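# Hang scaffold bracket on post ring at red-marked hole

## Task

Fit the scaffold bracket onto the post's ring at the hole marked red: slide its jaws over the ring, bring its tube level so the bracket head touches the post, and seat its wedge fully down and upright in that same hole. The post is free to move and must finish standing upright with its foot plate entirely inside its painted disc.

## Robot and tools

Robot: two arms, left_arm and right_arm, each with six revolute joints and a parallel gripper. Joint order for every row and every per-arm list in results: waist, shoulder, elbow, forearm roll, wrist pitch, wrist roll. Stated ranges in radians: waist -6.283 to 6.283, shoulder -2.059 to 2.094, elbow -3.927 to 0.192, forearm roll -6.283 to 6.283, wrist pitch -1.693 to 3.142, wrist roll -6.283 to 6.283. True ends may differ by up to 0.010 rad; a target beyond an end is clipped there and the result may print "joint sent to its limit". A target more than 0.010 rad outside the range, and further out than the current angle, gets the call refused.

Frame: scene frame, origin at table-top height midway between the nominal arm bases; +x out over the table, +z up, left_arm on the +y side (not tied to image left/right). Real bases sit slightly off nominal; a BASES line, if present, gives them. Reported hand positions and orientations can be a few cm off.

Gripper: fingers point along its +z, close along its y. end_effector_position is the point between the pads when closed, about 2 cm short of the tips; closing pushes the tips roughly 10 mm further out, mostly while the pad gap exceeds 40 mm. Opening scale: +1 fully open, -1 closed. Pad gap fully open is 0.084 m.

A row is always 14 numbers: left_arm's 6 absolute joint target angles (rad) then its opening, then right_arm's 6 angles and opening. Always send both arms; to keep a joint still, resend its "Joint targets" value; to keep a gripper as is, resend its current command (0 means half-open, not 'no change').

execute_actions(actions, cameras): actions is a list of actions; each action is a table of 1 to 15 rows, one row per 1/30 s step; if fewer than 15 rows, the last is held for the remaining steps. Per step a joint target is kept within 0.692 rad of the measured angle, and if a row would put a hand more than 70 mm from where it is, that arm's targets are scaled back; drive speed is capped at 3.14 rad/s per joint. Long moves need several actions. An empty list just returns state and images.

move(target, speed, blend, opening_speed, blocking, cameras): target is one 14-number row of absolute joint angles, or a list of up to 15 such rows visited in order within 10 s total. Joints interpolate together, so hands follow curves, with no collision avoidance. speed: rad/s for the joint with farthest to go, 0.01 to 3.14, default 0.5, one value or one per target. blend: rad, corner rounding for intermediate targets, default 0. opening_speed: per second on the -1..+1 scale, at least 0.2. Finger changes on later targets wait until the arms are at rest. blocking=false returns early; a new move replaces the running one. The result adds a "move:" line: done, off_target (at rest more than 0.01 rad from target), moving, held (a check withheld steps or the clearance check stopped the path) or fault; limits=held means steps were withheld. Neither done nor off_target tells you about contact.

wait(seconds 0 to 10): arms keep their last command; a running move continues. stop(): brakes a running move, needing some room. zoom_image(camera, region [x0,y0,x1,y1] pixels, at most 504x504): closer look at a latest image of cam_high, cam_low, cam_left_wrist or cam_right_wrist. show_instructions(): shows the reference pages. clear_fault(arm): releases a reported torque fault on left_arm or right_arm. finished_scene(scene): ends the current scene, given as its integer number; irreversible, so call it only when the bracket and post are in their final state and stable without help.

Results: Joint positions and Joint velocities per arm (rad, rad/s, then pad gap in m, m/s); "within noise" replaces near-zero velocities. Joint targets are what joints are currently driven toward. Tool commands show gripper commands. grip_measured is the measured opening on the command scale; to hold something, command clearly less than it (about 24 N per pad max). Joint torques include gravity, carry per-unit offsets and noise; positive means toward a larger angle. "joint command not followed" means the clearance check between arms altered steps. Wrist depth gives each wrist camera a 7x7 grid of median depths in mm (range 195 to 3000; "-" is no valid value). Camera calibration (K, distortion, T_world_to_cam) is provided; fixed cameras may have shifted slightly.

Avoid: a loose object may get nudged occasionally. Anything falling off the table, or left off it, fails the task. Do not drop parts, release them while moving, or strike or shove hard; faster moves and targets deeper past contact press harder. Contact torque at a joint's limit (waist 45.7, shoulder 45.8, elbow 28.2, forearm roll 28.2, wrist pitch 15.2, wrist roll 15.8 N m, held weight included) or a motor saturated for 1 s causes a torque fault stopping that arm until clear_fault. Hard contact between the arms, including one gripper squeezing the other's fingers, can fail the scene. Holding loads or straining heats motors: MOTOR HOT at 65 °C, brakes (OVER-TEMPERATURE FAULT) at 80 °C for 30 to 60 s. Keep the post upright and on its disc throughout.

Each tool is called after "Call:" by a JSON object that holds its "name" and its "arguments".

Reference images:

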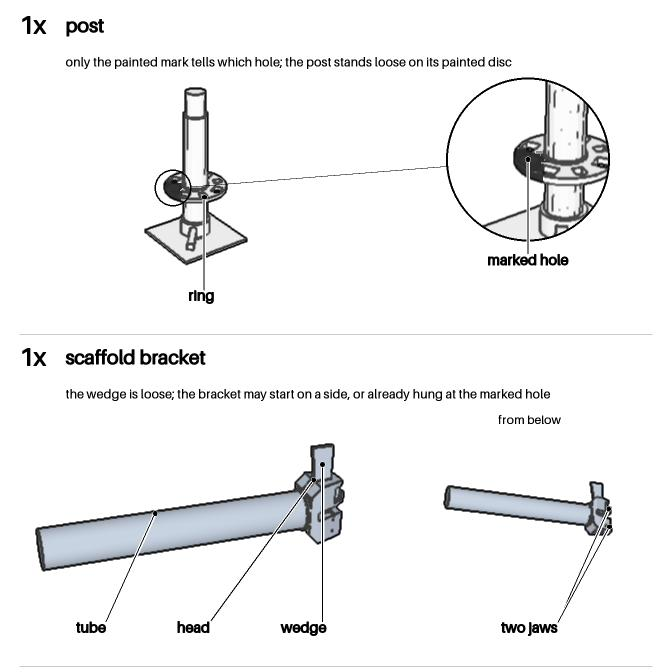

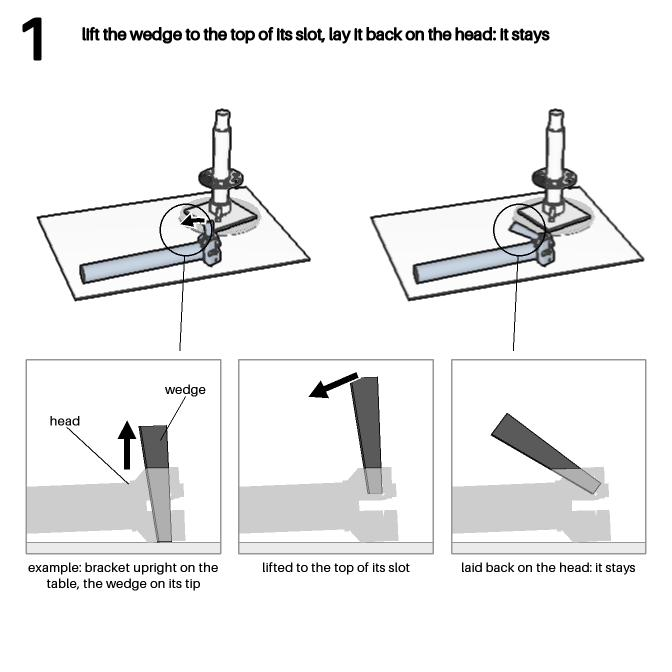

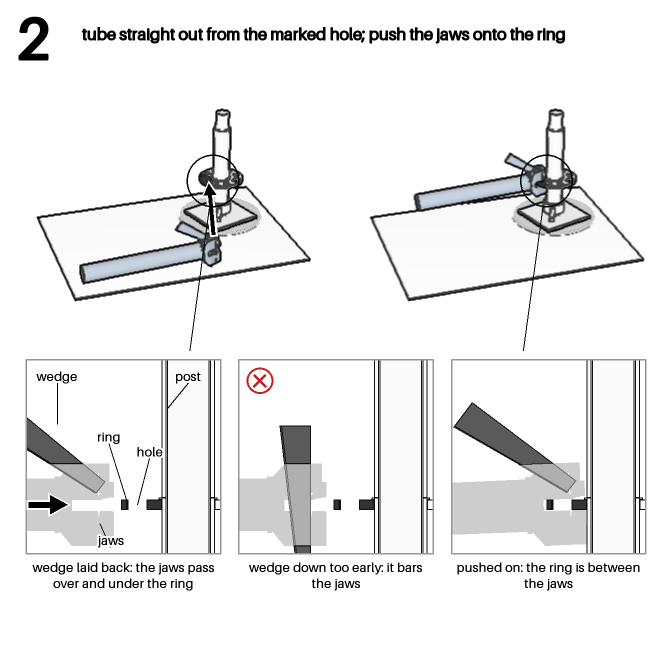

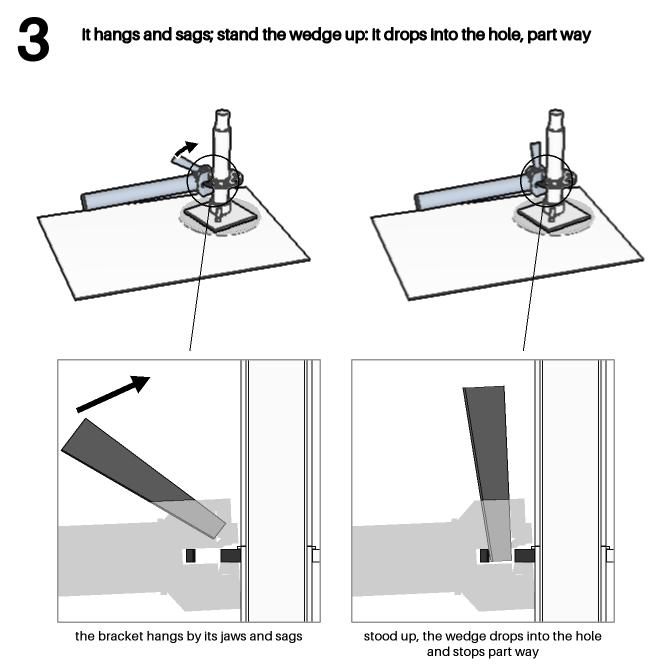

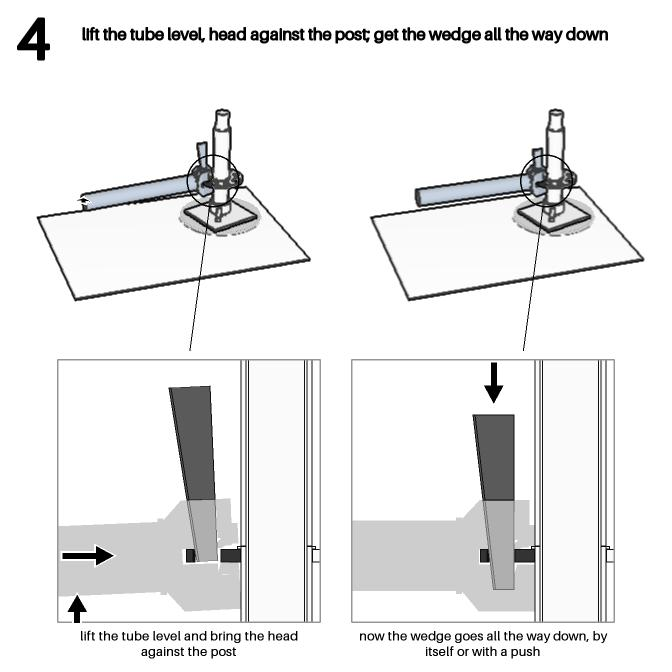

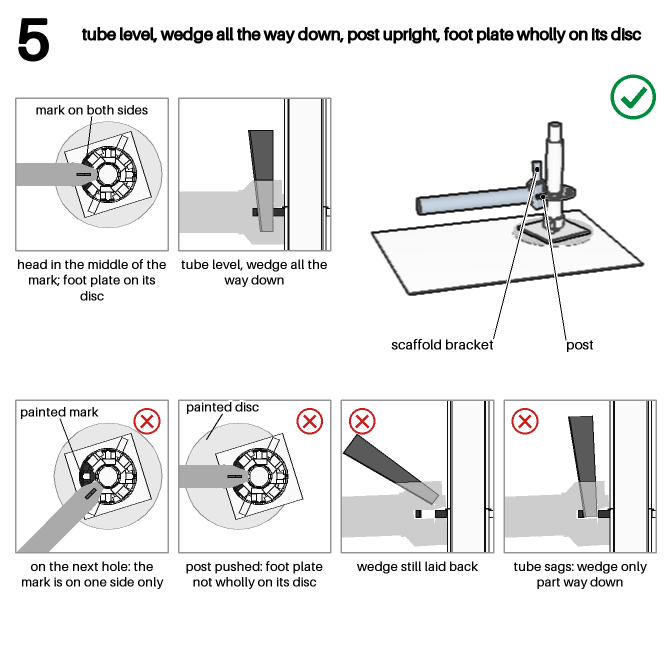

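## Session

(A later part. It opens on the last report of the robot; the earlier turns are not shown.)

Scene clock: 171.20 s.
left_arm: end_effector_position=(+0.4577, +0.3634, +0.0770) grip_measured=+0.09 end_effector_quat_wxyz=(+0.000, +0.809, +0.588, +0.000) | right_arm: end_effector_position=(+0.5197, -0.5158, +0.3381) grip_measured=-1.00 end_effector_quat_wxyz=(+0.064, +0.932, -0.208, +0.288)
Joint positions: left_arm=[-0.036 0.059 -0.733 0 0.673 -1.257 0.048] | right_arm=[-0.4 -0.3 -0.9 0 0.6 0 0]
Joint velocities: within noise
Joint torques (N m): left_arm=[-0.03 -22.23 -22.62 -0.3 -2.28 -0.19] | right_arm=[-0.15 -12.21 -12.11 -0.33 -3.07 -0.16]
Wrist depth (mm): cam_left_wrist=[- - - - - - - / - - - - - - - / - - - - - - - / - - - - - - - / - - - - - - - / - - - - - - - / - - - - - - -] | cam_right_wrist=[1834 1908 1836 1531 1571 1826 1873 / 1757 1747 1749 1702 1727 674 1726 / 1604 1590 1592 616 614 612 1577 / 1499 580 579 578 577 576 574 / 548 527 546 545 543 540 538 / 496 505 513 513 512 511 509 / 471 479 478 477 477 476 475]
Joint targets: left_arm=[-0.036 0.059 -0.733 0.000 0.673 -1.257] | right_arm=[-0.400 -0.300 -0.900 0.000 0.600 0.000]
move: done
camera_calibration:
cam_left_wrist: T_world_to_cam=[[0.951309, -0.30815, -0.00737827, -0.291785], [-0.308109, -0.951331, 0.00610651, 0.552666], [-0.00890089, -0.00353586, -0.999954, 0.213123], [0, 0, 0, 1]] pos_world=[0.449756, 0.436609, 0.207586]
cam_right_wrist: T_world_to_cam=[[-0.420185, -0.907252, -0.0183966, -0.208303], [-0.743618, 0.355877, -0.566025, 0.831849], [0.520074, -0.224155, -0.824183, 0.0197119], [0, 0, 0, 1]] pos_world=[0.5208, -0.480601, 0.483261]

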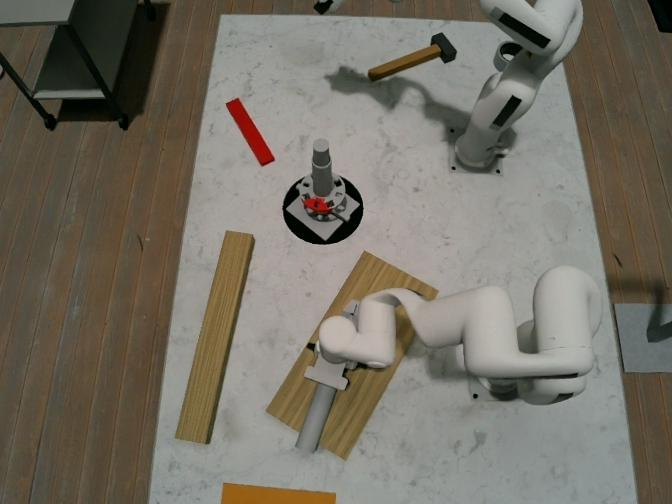

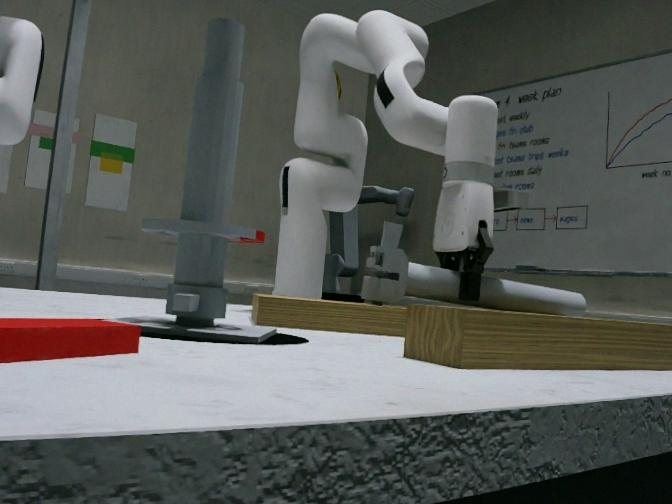

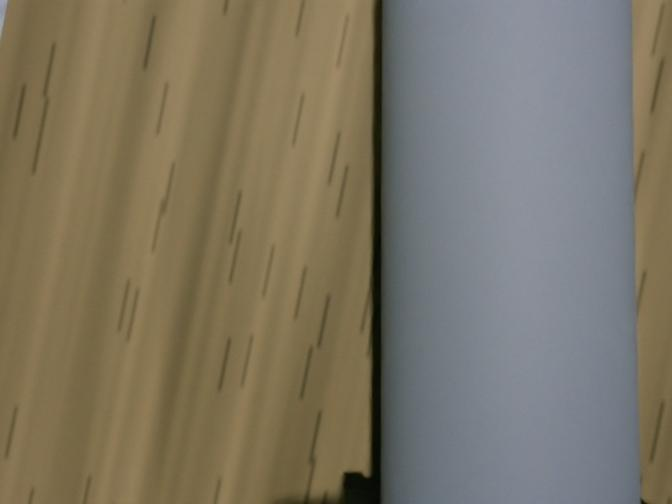

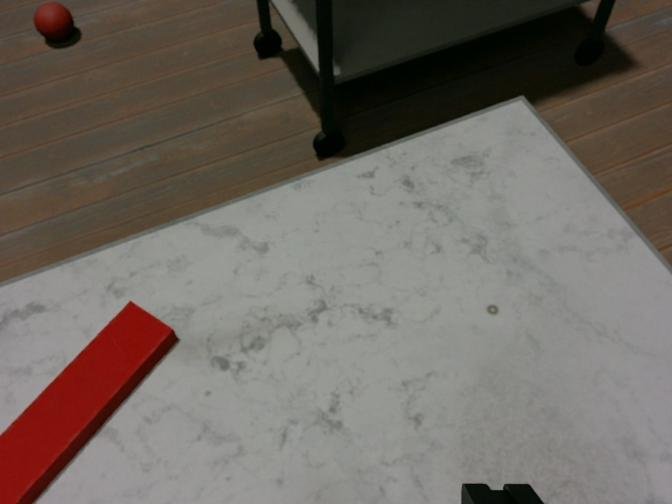

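Call:
{"name": "move", "arguments": {"target": [[-0.036,0.0595,-0.7328,0,0.6733,-1.257,1,-0.4,-0.3,-0.9,0,0.6,0,-1],[-0.036,-0.1731,-0.9309,0,1.104,-1.257,1,-0.4,-0.3,-0.9,0,0.6,0,-1],[-0.2,-0.7,-0.4,0,0.1,0,1,-0.4,-0.3,-0.9,0,0.6,0,-1],[-0.352,-0.395,0.017,0,-0.822,0,1,-0.4,-0.3,-0.9,0,0.6,0,-1]], "speed": [0.2,0.3,0.7,0.5], "opening_speed": 1}}

Call:
{"name": "zoom_image", "arguments": {"camera": "cam_low", "region": [280, 150, 600, 350]}}

Call:
{"name": "zoom_image", "arguments": {"camera": "cam_high", "region": [270, 250, 450, 430]}}

Scene clock: 200.87 s.
left_arm: end_effector_position=(+0.4178, +0.2390, +0.2402) grip_measured=+1.00 end_effector_quat_wxyz=(+0.089, +0.815, -0.130, +0.558) | right_arm: end_effector_position=(+0.5197, -0.5158, +0.3381) grip_measured=-1.00 end_effector_quat_wxyz=(+0.064, +0.932, -0.208, +0.288)
Joint positions: left_arm=[-0.352 -0.395 0.017 0 -0.822 0 0.084] | right_arm=[-0.4 -0.3 -0.9 0 0.6 0 0]
Joint velocities: within noise
Joint torques (N m): left_arm=[-0.64 -6.23 -14.08 -0.18 -2.09 0.19] | right_arm=[-0.26 -12.1 -11.95 -0.41 -3.06 -0.16]
Wrist depth (mm): cam_left_wrist=[2694 2830 2933 - - - - / 2798 2952 - - - - - / 2899 - - - - - 1933 / 2950 - - 2898 2939 - - / 2424 2418 2347 2297 2433 722 722 / 609 527 527 528 528 581 612 / 456 465 479 489 505 513 530] | cam_right_wrist=[1850 1886 1828 1526 1569 1822 1857 / 1757 1754 1744 1705 1744 675 1730 / 1599 1582 1593 618 614 613 1575 / 1481 580 578 578 577 576 574 / 547 525 545 543 543 541 540 / 497 506 513 513 511 511 509 / 471 480 478 477 477 476 475]
Joint targets: left_arm=[-0.352 -0.395 0.017 0.000 -0.822 0.000] | right_arm=[-0.400 -0.300 -0.900 0.000 0.600 0.000]
move: done
camera_calibration:
cam_left_wrist: T_world_to_cam=[[-0.303501, -0.952827, -0.00284808, 0.386254], [-0.349864, 0.11422, -0.929811, 0.408562], [0.886274, -0.281202, -0.368026, -0.0838634], [0, 0, 0, 1]] pos_world=[0.334496, 0.297785, 0.350121]
cam_right_wrist: T_world_to_cam=[[-0.420185, -0.907252, -0.0183966, -0.208303], [-0.743618, 0.355877, -0.566025, 0.831849], [0.520074, -0.224155, -0.824183, 0.0197119], [0, 0, 0, 1]] pos_world=[0.5208, -0.480601, 0.483261]

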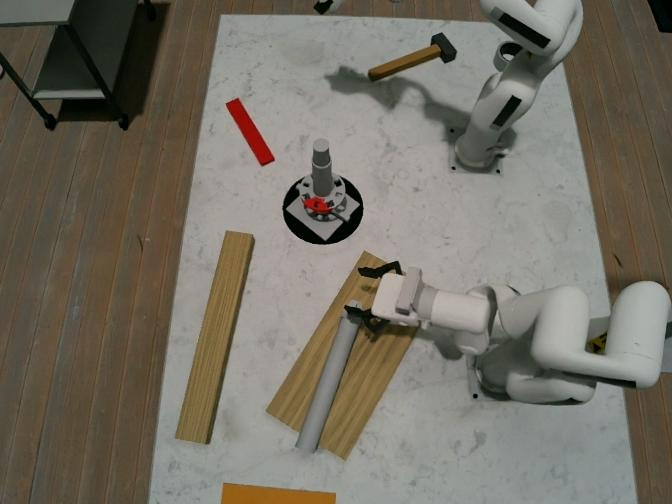

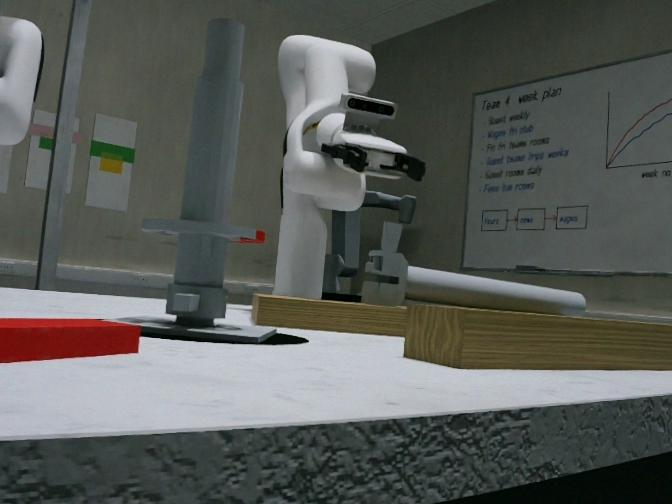

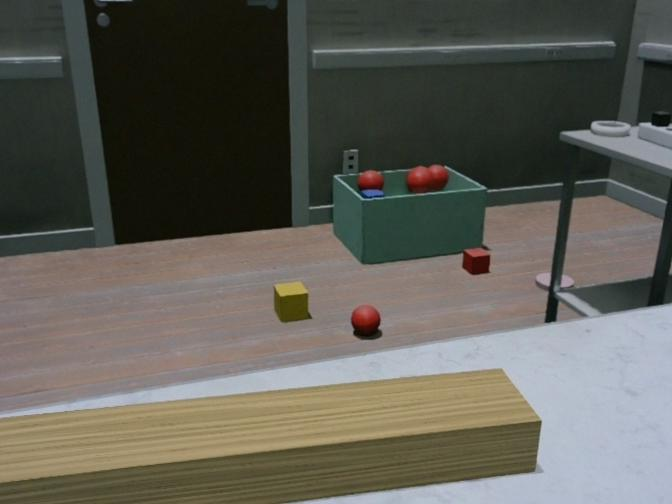

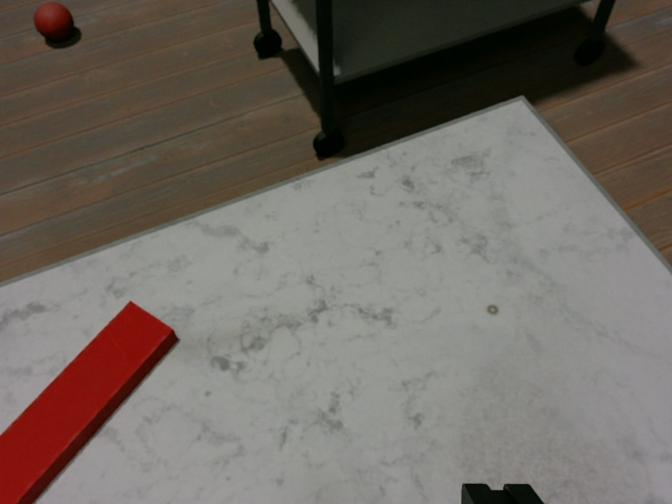

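Scaled by 1.575 from the camera's 672x504 image, which has a finer 960x720 frame.

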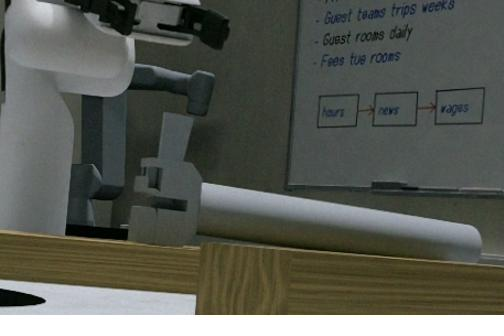

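Scaled by 2.800 from the camera's 672x504 image, which has a finer 960x720 frame.

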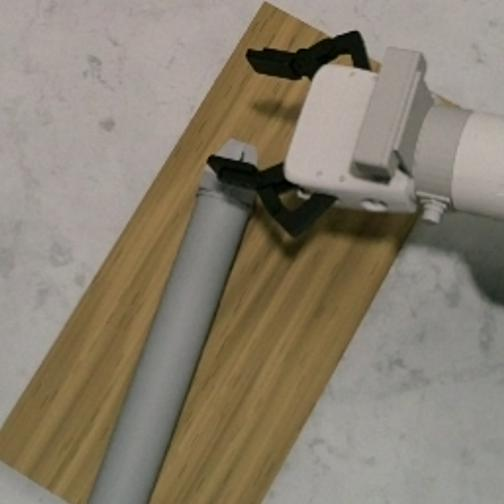

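Call:
{"name": "move", "arguments": {"target": [[-0.389,0.2755,-0.0803,0,-1.3952,0,1,-0.4,-0.3,-0.9,0,0.6,0,-1]], "speed": 0.3}}

Call:
{"name": "zoom_image", "arguments": {"camera": "cam_low", "region": [280, 150, 600, 350]}}

Call:
{"name": "zoom_image", "arguments": {"camera": "cam_high", "region": [270, 250, 450, 430]}}

Scene clock: 211.97 s.
left_arm: end_effector_position=(+0.4130, +0.2249, +0.1549) grip_measured=+1.00 end_effector_quat_wxyz=(+0.099, +0.813, -0.145, +0.556) | right_arm: end_effector_position=(+0.5197, -0.5158, +0.3381) grip_measured=-1.00 end_effector_quat_wxyz=(+0.064, +0.932, -0.208, +0.288)
Joint positions: left_arm=[-0.389 0.275 -0.08 0 -1.395 0 0.084] | right_arm=[-0.4 -0.3 -0.9 0 0.6 0 0]
Joint velocities: within noise
Joint torques (N m): left_arm=[-0.76 -11.83 -5.37 0.21 -1.95 0.05] | right_arm=[-0.02 -12.15 -12.02 -0.44 -3.04 -0.15]
Wrist depth (mm): cam_left_wrist=[2695 2808 2947 - - - - / 2796 2946 - - - - 1759 / 2933 - - - - - - / 2758 2779 2789 2767 2801 722 721 / 478 448 450 478 478 546 582 / 424 439 449 462 463 462 462 / 400 401 401 400 401 401 401] | cam_right_wrist=[1846 1903 1826 1533 1561 1822 1858 / 1758 1768 1749 1706 1745 673 1729 / 1604 1599 1603 617 615 614 1574 / 1497 581 580 577 576 575 575 / 546 525 545 543 543 541 540 / 497 505 514 512 512 510 509 / 470 479 480 476 477 476 474]
Joint targets: left_arm=[-0.389 0.276 -0.080 0.000 -1.395 0.000] | right_arm=[-0.400 -0.300 -0.900 0.000 0.600 0.000]
move: done
camera_calibration:
cam_left_wrist: T_world_to_cam=[[-0.338555, -0.940942, -0.00278835, 0.383044], [-0.345439, 0.127046, -0.929802, 0.324579], [0.875244, -0.313826, -0.36805, -0.103086], [0, 0, 0, 1]] pos_world=[0.332029, 0.286834, 0.264922]
cam_right_wrist: T_world_to_cam=[[-0.420185, -0.907252, -0.0183966, -0.208303], [-0.743618, 0.355877, -0.566025, 0.831849], [0.520074, -0.224155, -0.824183, 0.0197119], [0, 0, 0, 1]] pos_world=[0.5208, -0.480601, 0.483261]

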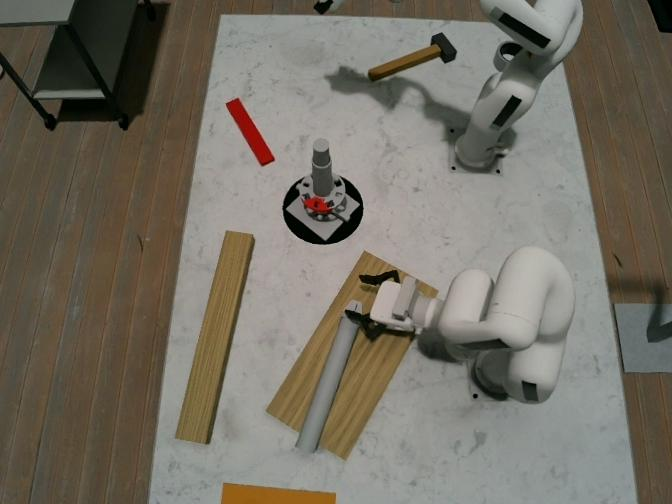

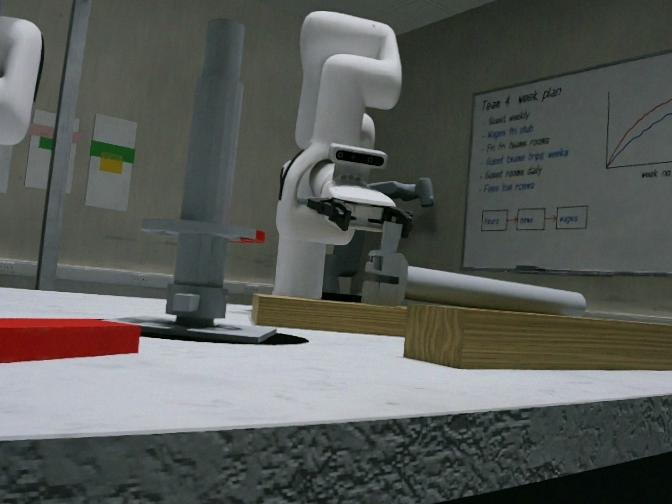

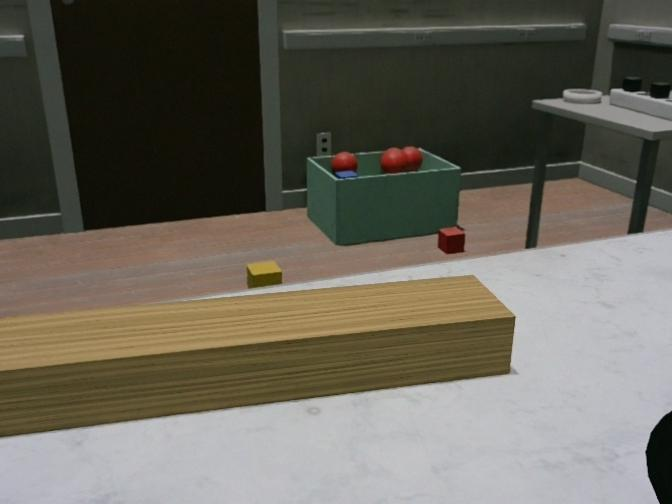

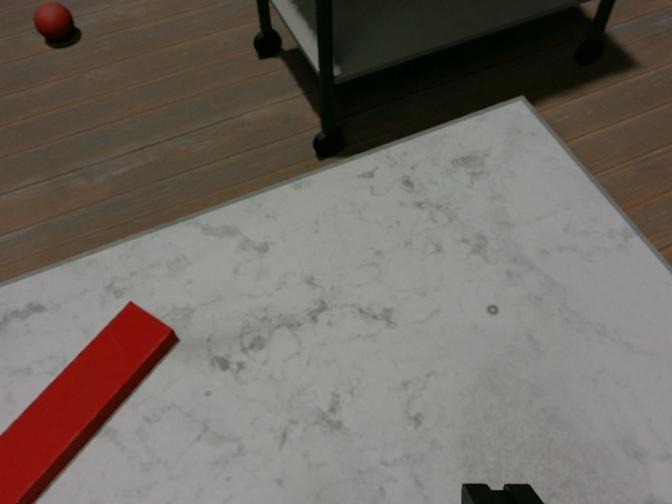

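Scaled by 1.575 from the camera's 672x504 image, which has a finer 960x720 frame.

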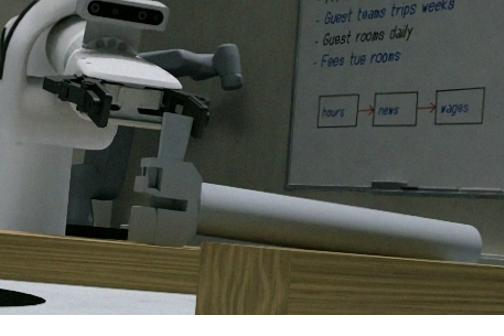

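Scaled by 2.800 from the camera's 672x504 image, which has a finer 960x720 frame.

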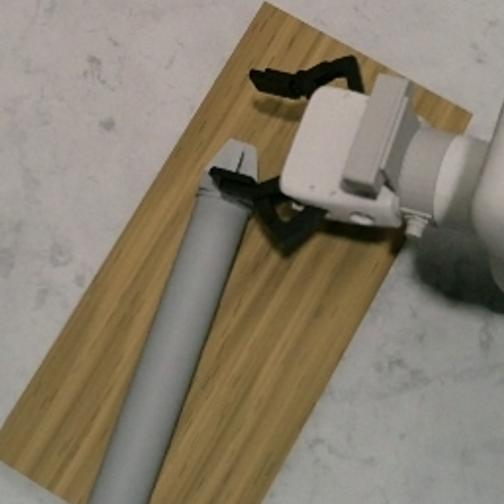

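Call:
{"name": "move", "arguments": {"target": [[-0.345,0.2755,-0.0803,0,-1.3952,-0.13,1,-0.4,-0.3,-0.9,0,0.6,0,-1],[-0.345,0.3691,-0.1065,0,-1.4626,-0.13,1,-0.4,-0.3,-0.9,0,0.6,0,-1],[-0.345,0.3691,-0.1065,0,-1.4626,-0.13,-0.2,-0.4,-0.3,-0.9,0,0.6,0,-1]], "speed": [0.2,0.2,0.2], "opening_speed": 0.5}}

Call:
{"name": "zoom_image", "arguments": {"camera": "cam_low", "region": [280, 150, 600, 350]}}

Call:
{"name": "zoom_image", "arguments": {"camera": "cam_high", "region": [310, 260, 430, 380]}}

Scene clock: 226.30 s.
left_arm: end_effector_position=(+0.4187, +0.2416, +0.1419) grip_measured=-0.21 end_effector_quat_wxyz=(+0.123, +0.822, -0.073, +0.551) | right_arm: end_effector_position=(+0.5197, -0.5158, +0.3381) grip_measured=-1.00 end_effector_quat_wxyz=(+0.064, +0.932, -0.208, +0.288)
Joint positions: left_arm=[-0.345 0.369 -0.106 0 -1.463 -0.13 0.035] | right_arm=[-0.4 -0.3 -0.9 0 0.6 0 0]
Joint velocities: within noise
Joint torques (N m): left_arm=[-2.52 -12.53 -3.4 2.73 -1.98 -0.11] | right_arm=[-0.14 -12.32 -12.04 -0.57 -3.1 -0.08]
Wrist depth (mm): cam_left_wrist=[2743 2846 2926 2984 - - - / 2836 2953 - - - - - / 2908 - - - - - - / 476 2482 2589 2749 2870 2935 - / 423 433 445 454 462 477 603 / 396 409 421 432 446 463 476 / 348 357 367 379 386 397 408] | cam_right_wrist=[1849 1897 1849 1550 1561 1815 1865 / 1757 1757 1746 1701 1719 675 1729 / 1596 1595 1591 616 617 612 1582 / 1501 579 579 579 575 577 575 / 549 525 545 543 541 543 541 / 497 504 513 512 513 509 510 / 471 480 479 478 476 475 474]
Joint targets: left_arm=[-0.345 0.369 -0.106 0.000 -1.463 -0.130] | right_arm=[-0.400 -0.300 -0.900 0.000 0.600 0.000]
move: done
camera_calibration:
cam_left_wrist: T_world_to_cam=[[-0.249478, -0.961162, 0.118019, 0.351086], [-0.387156, -0.012712, -0.921927, 0.362383], [0.887621, -0.275693, -0.368948, -0.121888], [0, 0, 0, 1]] pos_world=[0.336077, 0.308453, 0.247686]
cam_right_wrist: T_world_to_cam=[[-0.420185, -0.907252, -0.0183966, -0.208303], [-0.743618, 0.355877, -0.566025, 0.831849], [0.520074, -0.224155, -0.824183, 0.0197119], [0, 0, 0, 1]] pos_world=[0.5208, -0.480601, 0.483261]

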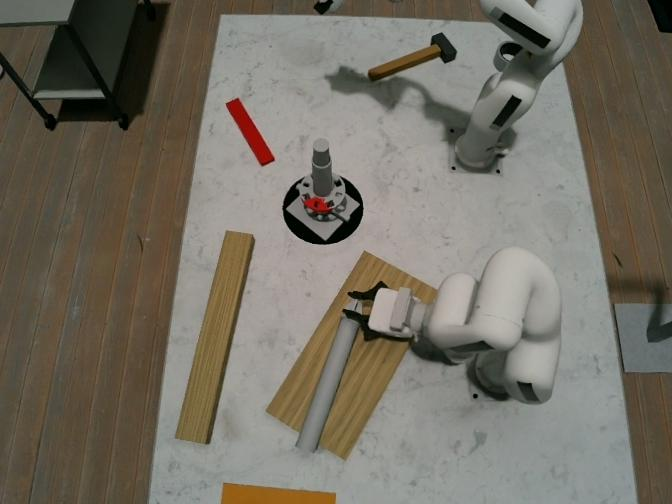

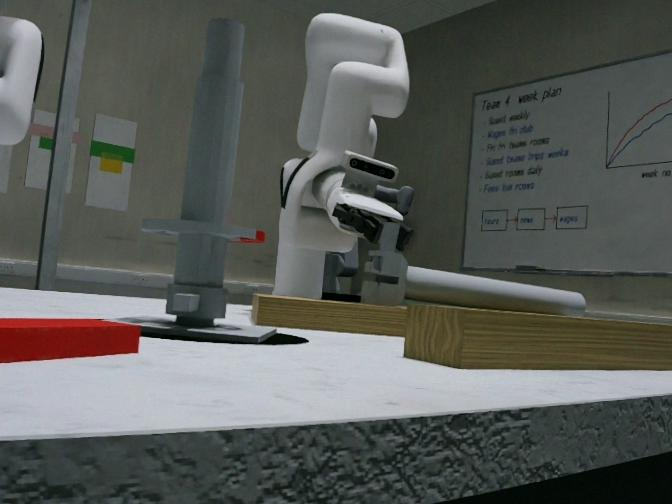

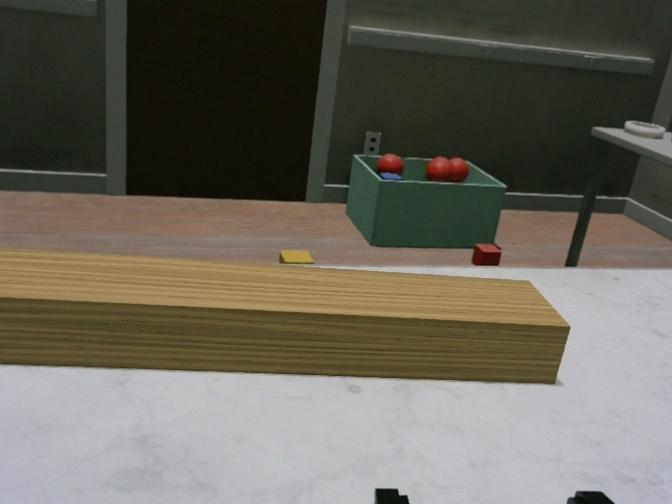

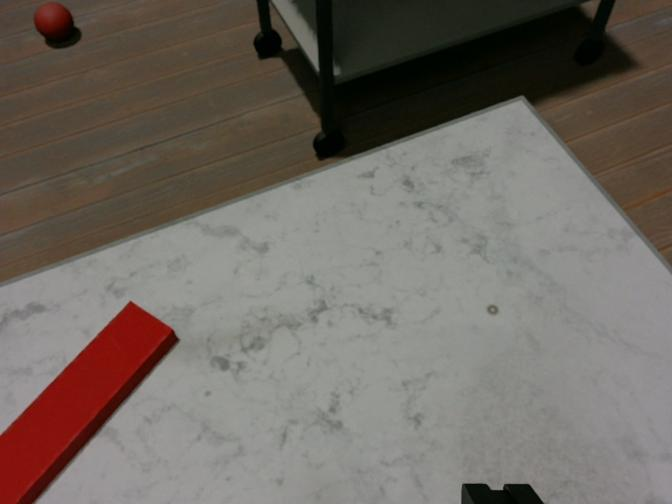

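Scaled by 1.575 from the camera's 672x504 image, which has a finer 960x720 frame.

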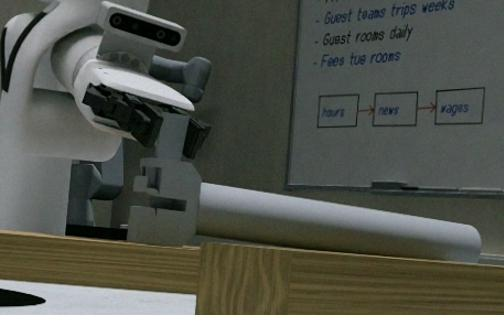

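Scaled by 4.200 from the camera's 672x504 image, which has a finer 960x720 frame.

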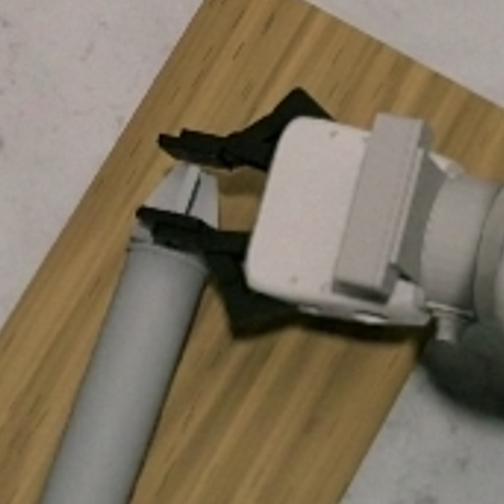

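Call:
{"name": "move", "arguments": {"target": [[-0.345,0.3691,-0.1065,0,-1.4626,-0.13,-0.7,-0.4,-0.3,-0.9,0,0.6,0,-1]], "speed": 0.2, "opening_speed": 0.3}}

Call:
{"name": "zoom_image", "arguments": {"camera": "cam_low", "region": [340, 170, 440, 310]}}

Call:
{"name": "zoom_image", "arguments": {"camera": "cam_high", "region": [310, 260, 430, 380]}}

Scene clock: 233.67 s.
left_arm: end_effector_position=(+0.4187, +0.2416, +0.1419) grip_measured=-0.39 end_effector_quat_wxyz=(+0.123, +0.822, -0.073, +0.551) | right_arm: end_effector_position=(+0.5197, -0.5158, +0.3381) grip_measured=-1.00 end_effector_quat_wxyz=(+0.064, +0.932, -0.208, +0.288)
Joint positions: left_arm=[-0.345 0.369 -0.106 0 -1.463 -0.13 0.027] | right_arm=[-0.4 -0.3 -0.9 0 0.6 0 0]
Joint velocities: within noise
Joint torques (N m): left_arm=[-1.52 -15.11 -5.24 2 -2.97 0.41] | right_arm=[-0.24 -12.23 -12.02 -0.51 -3.07 -0.13]
Wrist depth (mm): cam_left_wrist=[2757 2824 2973 - - - - / 2815 2883 - - - - - / 2964 2964 - - - - - / 475 2532 2590 2741 2824 2953 - / 422 432 444 452 462 476 603 / 396 409 422 433 447 462 474 / 348 357 367 379 386 398 406] | cam_right_wrist=[1852 1882 1845 1520 1567 1830 1864 / 1762 1752 1757 1705 1730 674 1721 / 1589 1594 1592 617 615 615 1582 / 1488 582 580 578 576 575 574 / 548 526 544 543 542 541 540 / 497 506 514 513 511 511 509 / 471 478 479 478 477 475 474]
Joint targets: left_arm=[-0.345 0.369 -0.106 0.000 -1.463 -0.130] | right_arm=[-0.400 -0.300 -0.900 0.000 0.600 0.000]
move: done
camera_calibration:
cam_left_wrist: T_world_to_cam=[[-0.249611, -0.961133, 0.117971, 0.351038], [-0.387051, -0.0126448, -0.921972, 0.362337], [0.887629, -0.275795, -0.368851, -0.12191], [0, 0, 0, 1]] pos_world=[0.336077, 0.308353, 0.247686]
cam_right_wrist: T_world_to_cam=[[-0.420185, -0.907252, -0.0183966, -0.208303], [-0.743618, 0.355877, -0.566025, 0.831849], [0.520074, -0.224155, -0.824183, 0.0197119], [0, 0, 0, 1]] pos_world=[0.5208, -0.480601, 0.483261]

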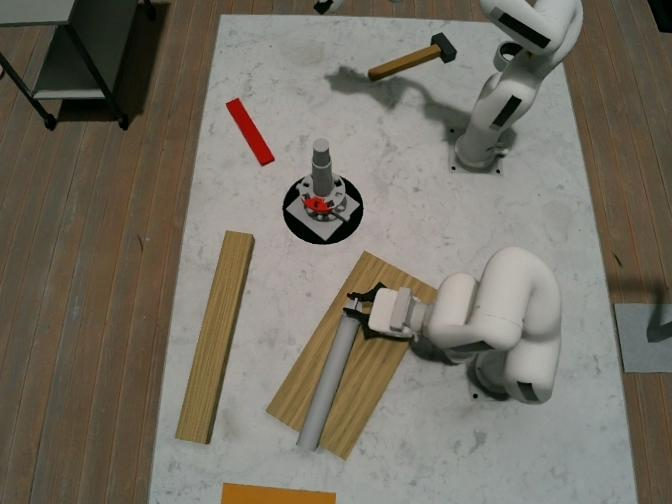

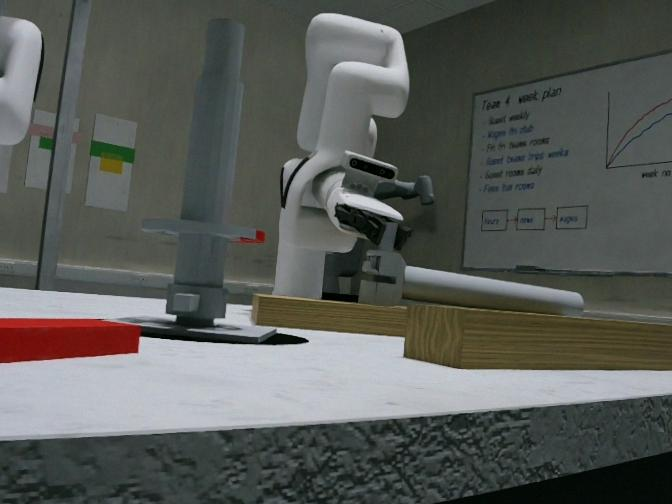

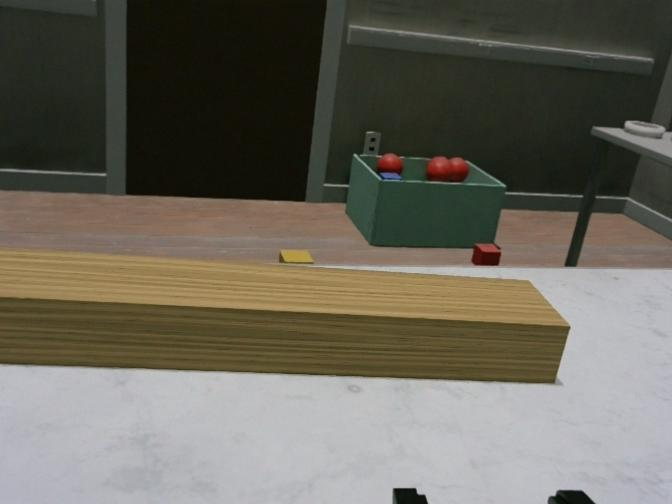

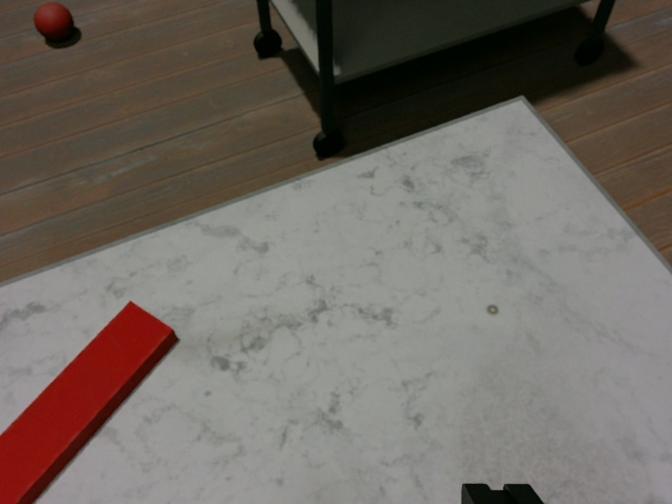

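Scaled by 3.600 from the camera's 672x504 image, which has a finer 960x720 frame.

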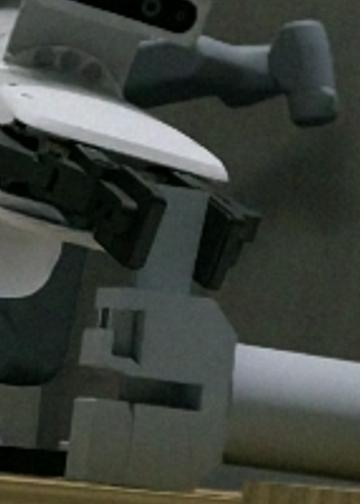

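Scaled by 4.200 from the camera's 672x504 image, which has a finer 960x720 frame.

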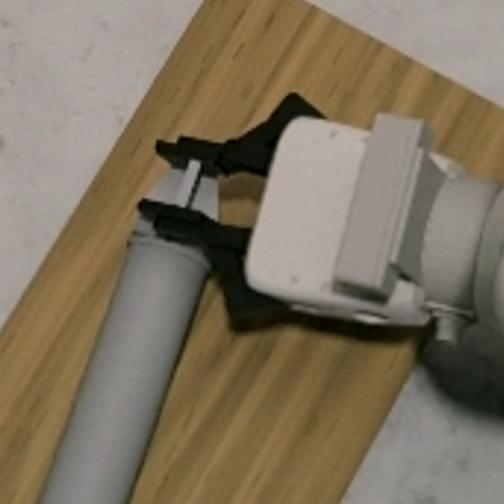

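Call:
{"name": "move", "arguments": {"target": [[-0.336,0.1618,-0.053,0,-1.3088,-0.13,-0.8,-0.4,-0.3,-0.9,0,0.6,0,-1]], "speed": 0.1, "cameras": ["cam_low"]}}

Call:
{"name": "zoom_image", "arguments": {"camera": "cam_low", "region": [340, 170, 440, 310]}}

Call:
{"name": "move", "arguments": {"target": [[-0.329,0.0034,-0.0225,0,-1.1809,-0.13,-0.8,-0.4,-0.3,-0.9,0,0.6,0,-1]], "speed": 0.1, "cameras": ["cam_low"]}}

Call:
{"name": "zoom_image", "arguments": {"camera": "cam_low", "region": [340, 170, 440, 310]}}

Scene clock: 245.07 s.
left_arm: end_effector_position=(+0.4198, +0.2450, +0.1700) grip_measured=-0.39 end_effector_quat_wxyz=(+0.120, +0.822, -0.070, +0.552) | right_arm: end_effector_position=(+0.5197, -0.5158, +0.3381) grip_measured=-1.00 end_effector_quat_wxyz=(+0.064, +0.932, -0.208, +0.288)
Joint positions: left_arm=[-0.336 0.162 -0.053 0 -1.309 -0.13 0.027] | right_arm=[-0.4 -0.3 -0.9 0 0.6 0 0]
Joint velocities: within noise
Joint torques (N m): left_arm=[0.32 -12.88 -6.24 -0.11 -2 0.04] | right_arm=[-0.08 -12.42 -12.12 -0.48 -3.09 -0.16]
Wrist depth (mm): cam_left_wrist=[2741 2815 2939 - - - - / 2810 2937 - - - - - / 2917 - - - - - 1927 / 2451 2589 2671 2790 2880 2999 - / 449 444 476 495 493 582 669 / 436 445 453 463 472 486 533 / 387 397 409 420 429 443 452] | cam_right_wrist=[1856 1917 1843 1525 1562 1805 1844 / 1748 1742 1750 1692 1738 674 1733 / 1601 1592 1594 617 614 614 1569 / 1495 581 580 578 575 575 574 / 548 525 544 545 542 541 539 / 496 505 515 513 511 511 510 / 471 479 479 478 477 475 475]
Joint targets: left_arm=[-0.336 0.162 -0.053 0.000 -1.309 -0.130] | right_arm=[-0.400 -0.300 -0.900 0.000 0.600 0.000]
move: done
Images, in order (width x height): cam_low 672x504.

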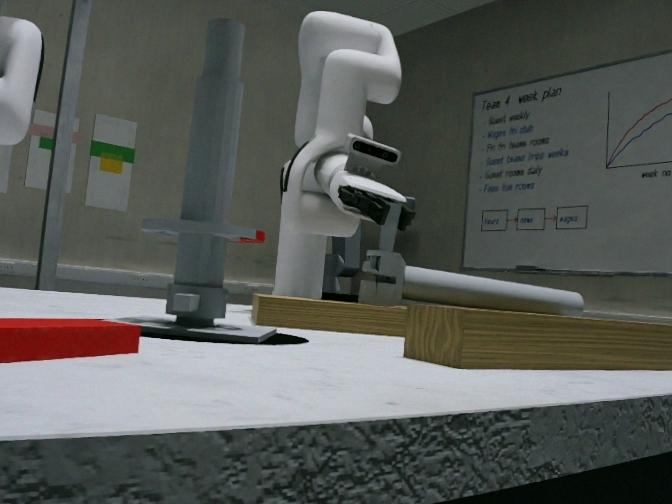

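Scaled by 3.600 from the camera's 672x504 image, which has a finer 960x720 frame.

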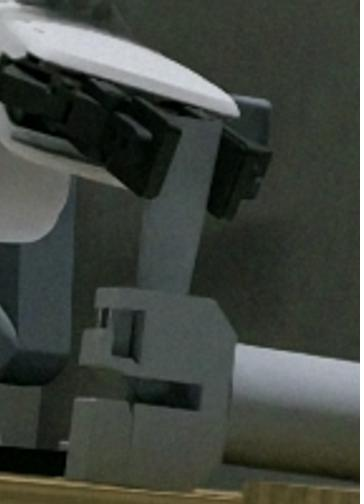

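Scene clock: 247.07 s.
left_arm: end_effector_position=(+0.4206, +0.2477, +0.1900) grip_measured=-0.39 end_effector_quat_wxyz=(+0.118, +0.823, -0.067, +0.552) | right_arm: end_effector_position=(+0.5197, -0.5158, +0.3381) grip_measured=-1.00 end_effector_quat_wxyz=(+0.064, +0.932, -0.208, +0.288)
Joint positions: left_arm=[-0.329 0.004 -0.023 0 -1.181 -0.13 0.027] | right_arm=[-0.4 -0.3 -0.9 0 0.6 0 0]
Joint velocities: within noise
Joint torques (N m): left_arm=[1.69 -11.81 -9.12 -1.26 -2.36 0.66] | right_arm=[-0.17 -12.13 -12.11 -0.49 -3.07 -0.08]
Wrist depth (mm): cam_left_wrist=[2748 2797 2891 - - - - / 2837 2978 - - - - - / 2870 - - - - - 1929 / 2503 2629 2745 2843 2845 - - / 483 501 613 522 665 665 718 / 445 449 460 469 476 490 571 / 415 426 438 450 457 473 485] | cam_right_wrist=[1856 1893 1852 1531 1565 1823 1861 / 1749 1758 1743 1696 1736 673 1722 / 1595 1600 1589 616 615 614 1574 / 1499 581 579 578 575 575 574 / 547 526 543 543 542 541 539 / 497 506 513 514 512 511 510 / 470 478 478 478 477 477 475]
Joint targets: left_arm=[-0.329 0.003 -0.022 0.000 -1.181 -0.130] | right_arm=[-0.400 -0.300 -0.900 0.000 0.600 0.000]
move: done
Images, in order (width x height): cam_low 672x504.

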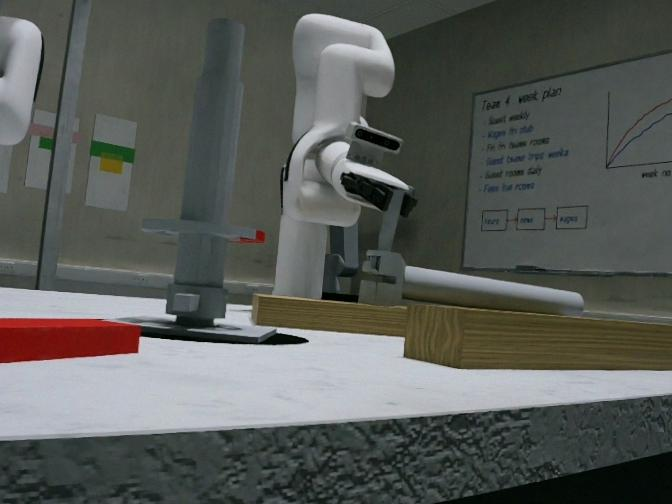

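Scaled by 3.600 from the camera's 672x504 image, which has a finer 960x720 frame.

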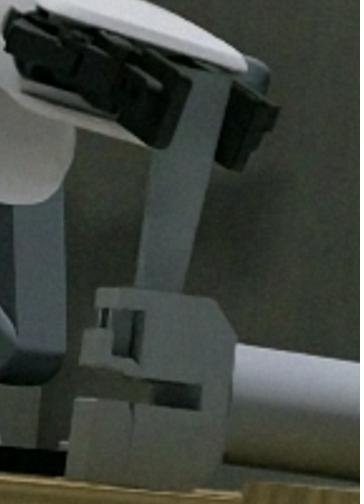

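Call:
{"name": "move", "arguments": {"target": [[-0.33,-0.0612,-0.0124,0,-1.1264,-0.13,-0.8,-0.4,-0.3,-0.9,0,0.6,0,-1]], "speed": 0.05, "cameras": ["cam_low"]}}

Call:
{"name": "zoom_image", "arguments": {"camera": "cam_low", "region": [340, 170, 440, 310]}}

Scene clock: 254.37 s.
left_arm: end_effector_position=(+0.4205, +0.2473, +0.1981) grip_measured=-0.39 end_effector_quat_wxyz=(+0.119, +0.823, -0.067, +0.552) | right_arm: end_effector_position=(+0.5197, -0.5158, +0.3381) grip_measured=-1.00 end_effector_quat_wxyz=(+0.064, +0.932, -0.208, +0.288)
Joint positions: left_arm=[-0.33 -0.061 -0.012 0 -1.127 -0.13 0.027] | right_arm=[-0.4 -0.3 -0.9 0 0.6 0 0]
Joint velocities: within noise
Joint torques (N m): left_arm=[-0.55 -14 -13.64 0.11 -3.92 -0.22] | right_arm=[-0.29 -12.19 -12.15 -0.46 -3.11 -0.07]
Wrist depth (mm): cam_left_wrist=[2758 2870 2953 - - - - / 2820 2915 - - - - - / 2973 - - - - - - / 2493 2631 2799 2821 2858 - - / 483 2141 516 535 2380 680 710 / 445 450 462 472 482 495 586 / 428 433 447 461 468 487 500] | cam_right_wrist=[1842 1881 1846 1523 1558 1828 1877 / 1745 1753 1741 1687 1740 675 1729 / 1599 1589 1598 616 617 614 1565 / 1510 580 580 577 576 576 575 / 548 526 546 545 542 541 540 / 497 505 514 512 511 511 511 / 470 479 479 478 477 476 475]
Joint targets: left_arm=[-0.330 -0.061 -0.012 0.000 -1.126 -0.130] | right_arm=[-0.400 -0.300 -0.900 0.000 0.600 0.000]
move: done
Images, in order (width x height): cam_low 672x504.

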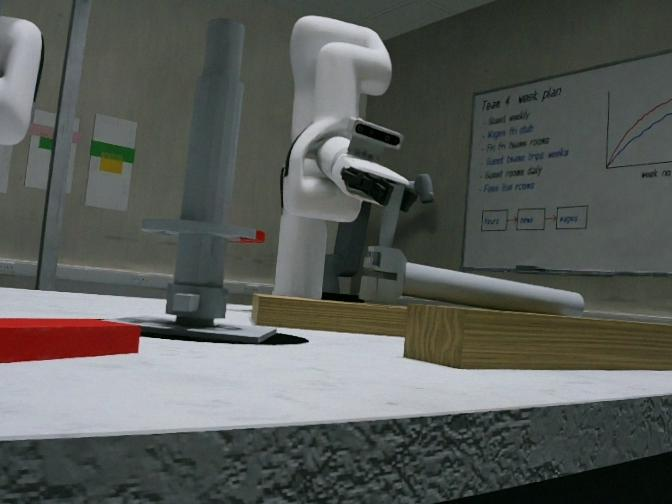

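Scaled by 3.600 from the camera's 672x504 image, which has a finer 960x720 frame.

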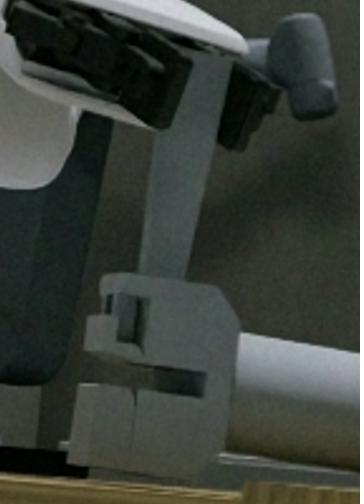

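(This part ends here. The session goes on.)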